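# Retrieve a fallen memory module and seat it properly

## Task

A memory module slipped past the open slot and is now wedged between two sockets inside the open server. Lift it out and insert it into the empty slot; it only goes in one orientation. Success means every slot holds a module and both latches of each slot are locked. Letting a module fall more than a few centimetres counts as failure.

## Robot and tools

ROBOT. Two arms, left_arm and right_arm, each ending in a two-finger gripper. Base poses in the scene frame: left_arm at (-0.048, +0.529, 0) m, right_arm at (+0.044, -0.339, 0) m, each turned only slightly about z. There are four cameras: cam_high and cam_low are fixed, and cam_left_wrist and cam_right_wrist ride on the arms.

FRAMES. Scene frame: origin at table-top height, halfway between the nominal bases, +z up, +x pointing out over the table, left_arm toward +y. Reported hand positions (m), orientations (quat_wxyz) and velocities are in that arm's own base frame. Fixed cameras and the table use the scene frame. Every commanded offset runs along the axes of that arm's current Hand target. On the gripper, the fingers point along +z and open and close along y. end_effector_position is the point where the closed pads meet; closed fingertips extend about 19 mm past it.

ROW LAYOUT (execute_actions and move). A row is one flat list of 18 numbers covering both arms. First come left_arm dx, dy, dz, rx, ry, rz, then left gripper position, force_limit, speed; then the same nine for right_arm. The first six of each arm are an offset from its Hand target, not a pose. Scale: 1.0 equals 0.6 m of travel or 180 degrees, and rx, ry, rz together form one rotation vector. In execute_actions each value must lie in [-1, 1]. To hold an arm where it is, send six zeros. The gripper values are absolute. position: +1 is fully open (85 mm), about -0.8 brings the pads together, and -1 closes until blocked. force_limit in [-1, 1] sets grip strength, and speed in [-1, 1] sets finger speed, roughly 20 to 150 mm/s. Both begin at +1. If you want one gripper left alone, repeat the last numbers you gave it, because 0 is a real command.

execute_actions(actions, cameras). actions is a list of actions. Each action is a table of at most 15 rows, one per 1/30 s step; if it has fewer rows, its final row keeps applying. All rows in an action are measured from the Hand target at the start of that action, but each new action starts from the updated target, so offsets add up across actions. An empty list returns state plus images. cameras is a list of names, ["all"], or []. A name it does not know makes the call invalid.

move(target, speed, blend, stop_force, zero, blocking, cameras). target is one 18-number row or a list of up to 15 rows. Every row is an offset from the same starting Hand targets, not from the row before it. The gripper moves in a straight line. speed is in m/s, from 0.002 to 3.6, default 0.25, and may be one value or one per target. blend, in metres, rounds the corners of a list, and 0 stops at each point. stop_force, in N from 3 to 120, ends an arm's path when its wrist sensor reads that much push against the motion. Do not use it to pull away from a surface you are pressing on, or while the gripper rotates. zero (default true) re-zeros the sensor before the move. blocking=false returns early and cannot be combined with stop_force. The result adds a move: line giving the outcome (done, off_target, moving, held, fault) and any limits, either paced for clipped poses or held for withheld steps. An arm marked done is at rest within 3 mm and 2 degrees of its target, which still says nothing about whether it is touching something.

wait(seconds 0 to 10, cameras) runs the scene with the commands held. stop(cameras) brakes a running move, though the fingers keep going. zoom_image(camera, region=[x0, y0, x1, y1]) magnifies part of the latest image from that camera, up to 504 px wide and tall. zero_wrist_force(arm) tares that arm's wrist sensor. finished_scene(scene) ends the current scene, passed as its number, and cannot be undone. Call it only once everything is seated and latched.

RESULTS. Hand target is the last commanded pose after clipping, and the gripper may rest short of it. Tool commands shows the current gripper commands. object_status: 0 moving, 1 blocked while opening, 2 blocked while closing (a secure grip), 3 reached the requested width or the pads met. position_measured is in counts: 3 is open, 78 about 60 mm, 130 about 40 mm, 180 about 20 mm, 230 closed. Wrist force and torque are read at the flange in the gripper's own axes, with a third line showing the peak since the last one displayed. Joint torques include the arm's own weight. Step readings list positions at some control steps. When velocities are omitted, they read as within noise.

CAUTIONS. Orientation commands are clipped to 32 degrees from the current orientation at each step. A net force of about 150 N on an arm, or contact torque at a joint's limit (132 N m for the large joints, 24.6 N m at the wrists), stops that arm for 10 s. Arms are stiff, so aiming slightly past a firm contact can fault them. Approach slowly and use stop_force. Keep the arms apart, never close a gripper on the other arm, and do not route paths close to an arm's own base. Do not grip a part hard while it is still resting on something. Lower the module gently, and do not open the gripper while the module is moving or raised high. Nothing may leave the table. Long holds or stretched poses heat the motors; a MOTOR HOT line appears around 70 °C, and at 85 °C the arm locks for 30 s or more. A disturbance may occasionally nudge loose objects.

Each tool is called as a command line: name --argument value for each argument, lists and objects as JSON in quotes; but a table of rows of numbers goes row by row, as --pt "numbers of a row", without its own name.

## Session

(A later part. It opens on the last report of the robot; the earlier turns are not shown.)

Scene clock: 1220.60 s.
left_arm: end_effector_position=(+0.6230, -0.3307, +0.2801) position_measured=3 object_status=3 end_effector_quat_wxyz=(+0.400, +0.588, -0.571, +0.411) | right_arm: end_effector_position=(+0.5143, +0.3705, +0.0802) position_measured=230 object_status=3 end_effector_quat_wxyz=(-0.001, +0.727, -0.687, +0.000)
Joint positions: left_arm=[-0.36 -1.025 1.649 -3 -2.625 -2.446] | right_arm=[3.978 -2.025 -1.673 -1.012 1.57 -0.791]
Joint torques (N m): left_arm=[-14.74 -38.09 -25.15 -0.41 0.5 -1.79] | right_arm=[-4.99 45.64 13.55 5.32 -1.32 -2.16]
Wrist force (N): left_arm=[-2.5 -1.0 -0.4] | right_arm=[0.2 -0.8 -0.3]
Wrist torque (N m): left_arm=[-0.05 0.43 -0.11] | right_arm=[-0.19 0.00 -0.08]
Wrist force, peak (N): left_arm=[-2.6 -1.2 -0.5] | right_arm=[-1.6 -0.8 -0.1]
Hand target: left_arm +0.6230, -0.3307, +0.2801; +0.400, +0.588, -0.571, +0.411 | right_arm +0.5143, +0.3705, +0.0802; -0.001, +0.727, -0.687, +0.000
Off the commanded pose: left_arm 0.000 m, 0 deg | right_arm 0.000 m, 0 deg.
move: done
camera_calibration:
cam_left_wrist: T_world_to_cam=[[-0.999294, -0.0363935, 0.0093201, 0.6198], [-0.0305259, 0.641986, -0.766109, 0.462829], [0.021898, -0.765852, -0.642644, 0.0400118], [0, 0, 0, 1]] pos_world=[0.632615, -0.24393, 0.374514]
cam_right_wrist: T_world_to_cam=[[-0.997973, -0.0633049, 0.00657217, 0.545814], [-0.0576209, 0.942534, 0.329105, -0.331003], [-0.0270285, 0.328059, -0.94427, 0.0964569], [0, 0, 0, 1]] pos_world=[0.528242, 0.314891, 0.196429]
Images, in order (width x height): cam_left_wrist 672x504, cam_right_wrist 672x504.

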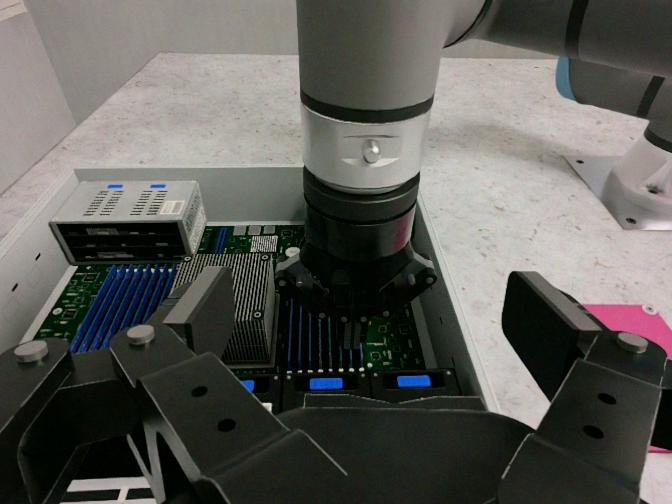

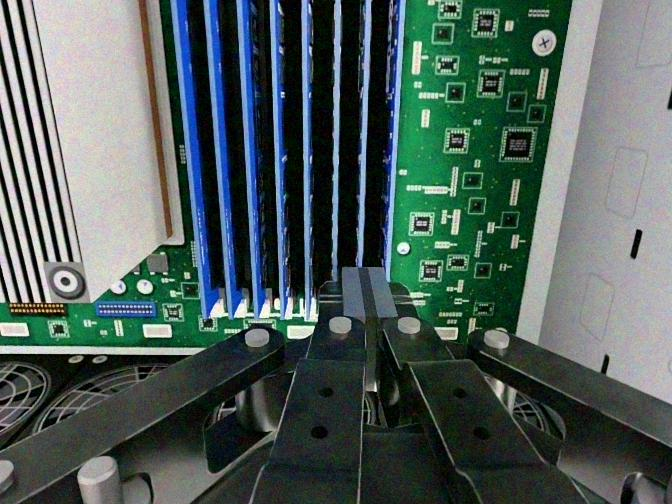

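move --target '[0,0,0,0,0,0,1,1,1, 0,0,0.03,0,0,0,-1,-1,-1]' --speed 0.006 --stop_force 45 --cameras '["cam_left_wrist"]'

zoom_image --camera "cam_left_wrist" --region '[320, 330, 380, 380]'

move --target '[0,0,0,0,0,0,1,1,1, 0,0,-0.1,0,0,0,-1,-1,-1]' --speed 0.1

move --target '[0,0,0,0,0,0,1,1,1, 0.25,0,-0.25,0,0,0,0.3,-1,-1]' --speed 0.15 --cameras '["all"]'

zoom_image --camera "cam_left_wrist" --region '[260, 250, 400, 390]'

zoom_image --camera "cam_right_wrist" --region '[230, 100, 450, 320]'

Scene clock: 1240.17 s.
left_arm: end_effector_position=(+0.6230, -0.3307, +0.2801) position_measured=3 object_status=3 end_effector_quat_wxyz=(+0.400, +0.588, -0.571, +0.411) | right_arm: end_effector_position=(+0.5145, +0.3706, +0.0713) position_measured=230 object_status=3 end_effector_quat_wxyz=(-0.001, +0.727, -0.687, +0.000)
Joint positions: left_arm=[-0.36 -1.025 1.649 -3 -2.625 -2.446] | right_arm=[3.978 -2.037 -1.683 -0.99 1.57 -0.791]
Joint torques (N m): left_arm=[-14.43 -45.68 -24.6 -0.34 0.54 -2.11] | right_arm=[1.29 18.55 11.75 -2.08 1.56 -0.01]
Wrist force (N): left_arm=[-2.3 -0.9 -0.5] | right_arm=[8.3 3.4 -45.7]
Wrist torque (N m): left_arm=[-0.03 0.40 -0.11] | right_arm=[-0.29 0.11 -0.07]
Wrist force, peak (N): left_arm=[-2.7 -1.1 -0.2] | right_arm=[11.1 4.3 -52.7]
Hand target: left_arm +0.6230, -0.3307, +0.2801; +0.400, +0.588, -0.571, +0.411 | right_arm +0.5145, +0.3706, +0.0713; -0.001, +0.727, -0.687, +0.000 (not the last commanded pose)
Off the commanded pose: left_arm 0.000 m, 0 deg | right_arm 0.009 m, 0 deg.
move: contact (right_arm)
camera_calibration:
cam_left_wrist: T_world_to_cam=[[-0.999294, -0.0363935, 0.0093201, 0.6198], [-0.0305259, 0.641986, -0.766109, 0.462829], [0.021898, -0.765852, -0.642644, 0.0400118], [0, 0, 0, 1]] pos_world=[0.632615, -0.24393, 0.374514]
Images, in order (width x height): cam_left_wrist 672x504.

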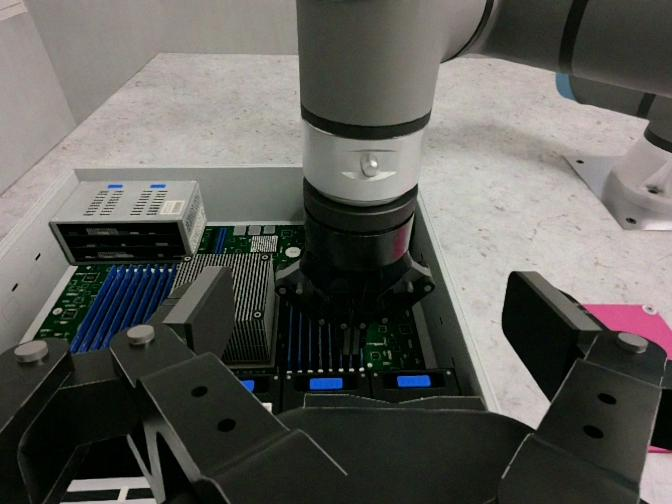

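Scaled by 8.400 from the camera's 672x504 image, which has a finer 960x720 frame.

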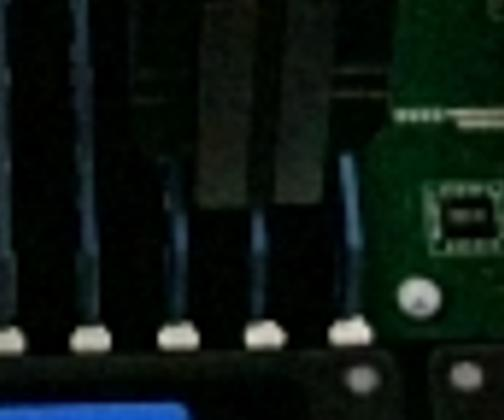

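Scene clock: 1241.20 s.
left_arm: end_effector_position=(+0.6230, -0.3307, +0.2801) position_measured=3 object_status=3 end_effector_quat_wxyz=(+0.400, +0.588, -0.571, +0.411) | right_arm: end_effector_position=(+0.5143, +0.3706, +0.1313) position_measured=230 object_status=3 end_effector_quat_wxyz=(-0.001, +0.727, -0.687, +0.000)
Joint positions: left_arm=[-0.36 -1.025 1.649 -3 -2.625 -2.446] | right_arm=[3.978 -1.967 -1.613 -1.13 1.57 -0.791]
Joint torques (N m): left_arm=[-14.64 -45.6 -24.67 -0.39 0.47 -1.99] | right_arm=[8.22 34.51 14.83 3.96 -0.86 1.42]
Wrist force (N): left_arm=[-2.6 -1.1 -0.4] | right_arm=[-0.1 -1.1 -0.1]
Wrist torque (N m): left_arm=[-0.05 0.45 -0.11] | right_arm=[-0.22 -0.04 -0.08]
Wrist force, peak (N): left_arm=[-2.8 -1.0 -0.5] | right_arm=[8.3 3.2 -45.5]
Hand target: left_arm +0.6230, -0.3307, +0.2801; +0.400, +0.588, -0.571, +0.411 | right_arm +0.5143, +0.3705, +0.1313; -0.001, +0.727, -0.687, +0.000
Off the commanded pose: left_arm 0.000 m, 0 deg | right_arm 0.000 m, 0 deg.
move: done

Scene clock: 1244.10 s.
left_arm: end_effector_position=(+0.6230, -0.3307, +0.2801) position_measured=3 object_status=3 end_effector_quat_wxyz=(+0.400, +0.588, -0.571, +0.411) | right_arm: end_effector_position=(+0.5224, +0.2206, +0.2811) position_measured=91 object_status=0 end_effector_quat_wxyz=(-0.001, +0.727, -0.687, +0.000)
Joint positions: left_arm=[-0.36 -1.025 1.649 -3 -2.625 -2.446] | right_arm=[3.778 -1.715 -1.542 -1.452 1.571 -0.99]
Joint torques (N m): left_arm=[-13.77 -45.75 -24.67 -0.43 0.41 -2.07] | right_arm=[-1.75 35.91 15.04 0.47 -1.55 -1.26]
Wrist force (N): left_arm=[-2.6 -1.0 -0.3] | right_arm=[-0.2 -1.1 -0.3]
Wrist torque (N m): left_arm=[-0.04 0.45 -0.11] | right_arm=[-0.24 0.07 -0.16]
Wrist force, peak (N): left_arm=[-2.6 -1.2 -0.3] | right_arm=[-1.7 -1.3 1.6]
Hand target: left_arm +0.6230, -0.3307, +0.2801; +0.400, +0.588, -0.571, +0.411 | right_arm +0.5224, +0.2205, +0.2811; -0.001, +0.727, -0.687, +0.000
Off the commanded pose: left_arm 0.000 m, 0 deg | right_arm 0.000 m, 0 deg.
move: done
camera_calibration:
cam_left_wrist: T_world_to_cam=[[-0.999294, -0.0363935, 0.0093201, 0.6198], [-0.0305259, 0.641986, -0.766109, 0.462829], [0.021898, -0.765852, -0.642644, 0.0400118], [0, 0, 0, 1]] pos_world=[0.632615, -0.24393, 0.374514]
cam_right_wrist: T_world_to_cam=[[-0.997975, -0.0633301, 0.00599514, 0.543215], [-0.057818, 0.942322, 0.329675, -0.255365], [-0.0265277, 0.328661, -0.944075, 0.335145], [0, 0, 0, 1]] pos_world=[0.536241, 0.164889, 0.397333]

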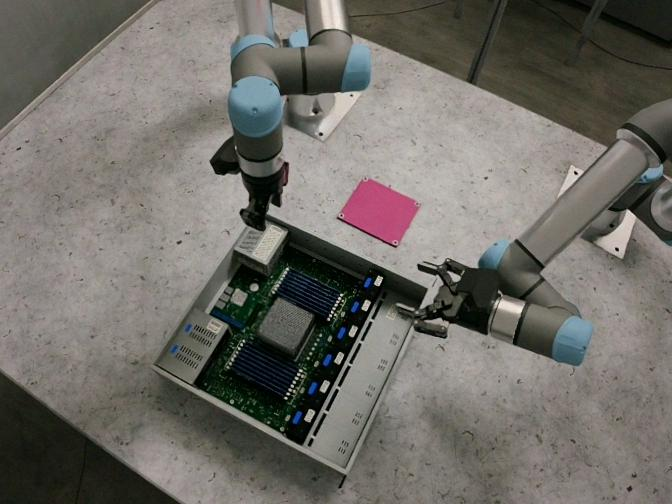

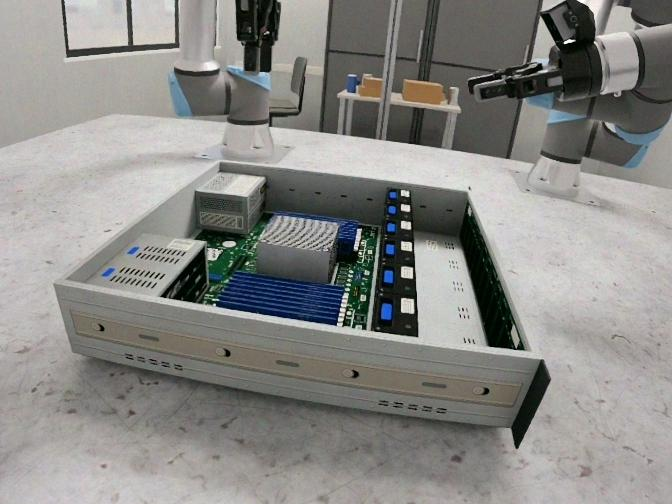

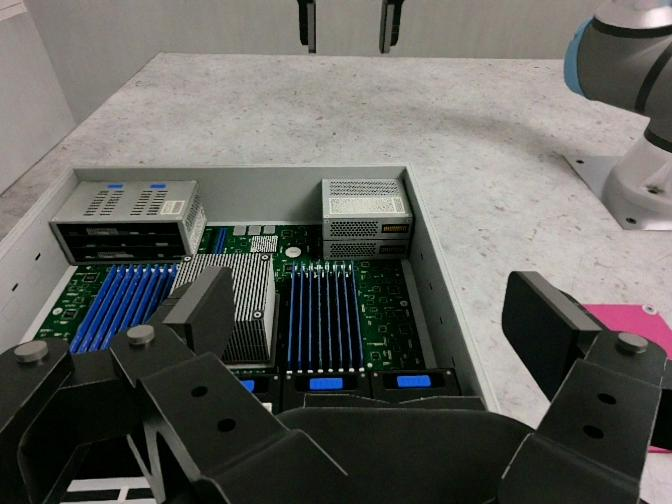

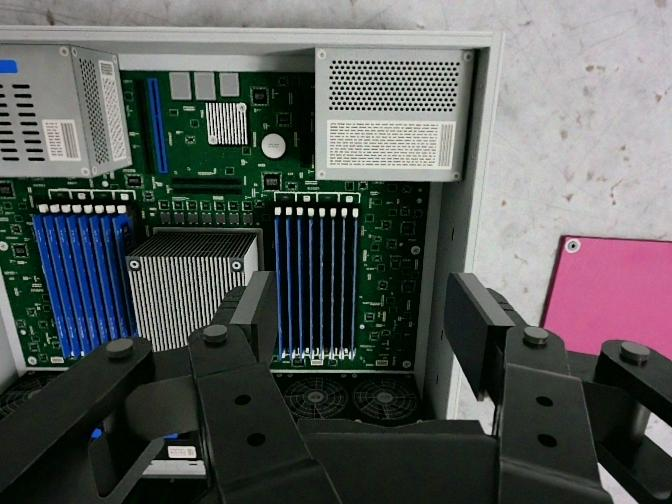

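Scaled by 3.600 from the camera's 672x504 image, which has a finer 960x720 frame.

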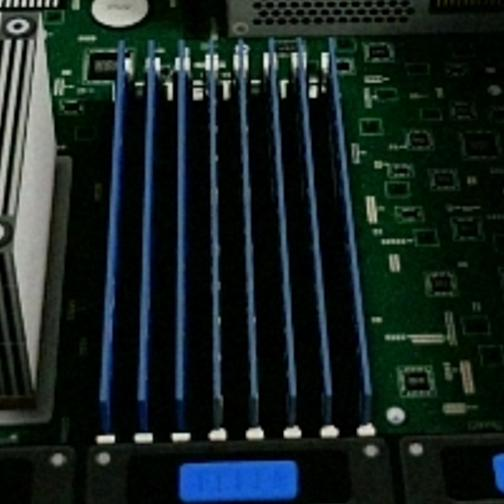

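Scaled by 2.291 from the camera's 672x504 image, which has a finer 960x720 frame.

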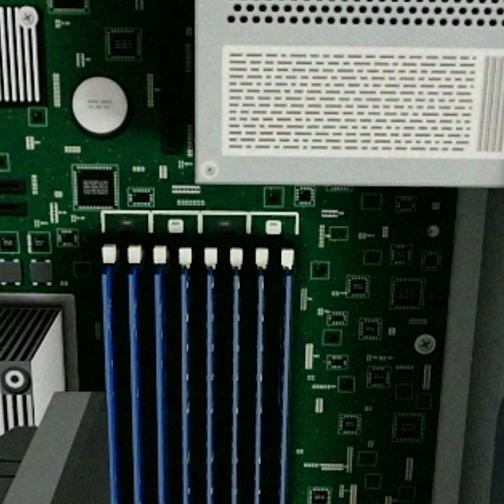

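zoom_image --camera "cam_right_wrist" --region '[20, 180, 160, 380]'

zoom_image --camera "cam_right_wrist" --region '[270, 320, 370, 380]'

Scaled by 2.520 from the camera's 672x504 image, which has a finer 960x720 frame.

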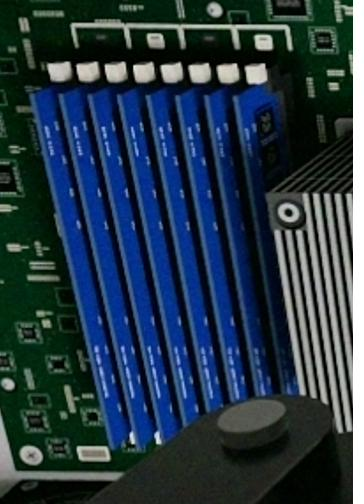

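Scaled by 5.040 from the camera's 672x504 image, which has a finer 960x720 frame.

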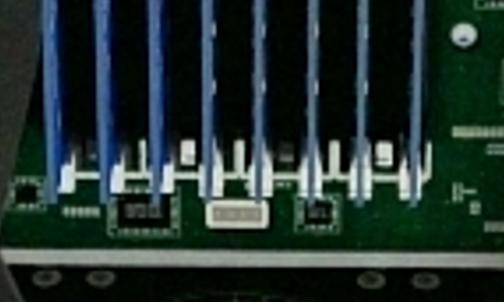

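All slots are filled and the latches match on both ends. Finishing scene 1.

finished_scene --scene 1

The scene is finished: the task was done.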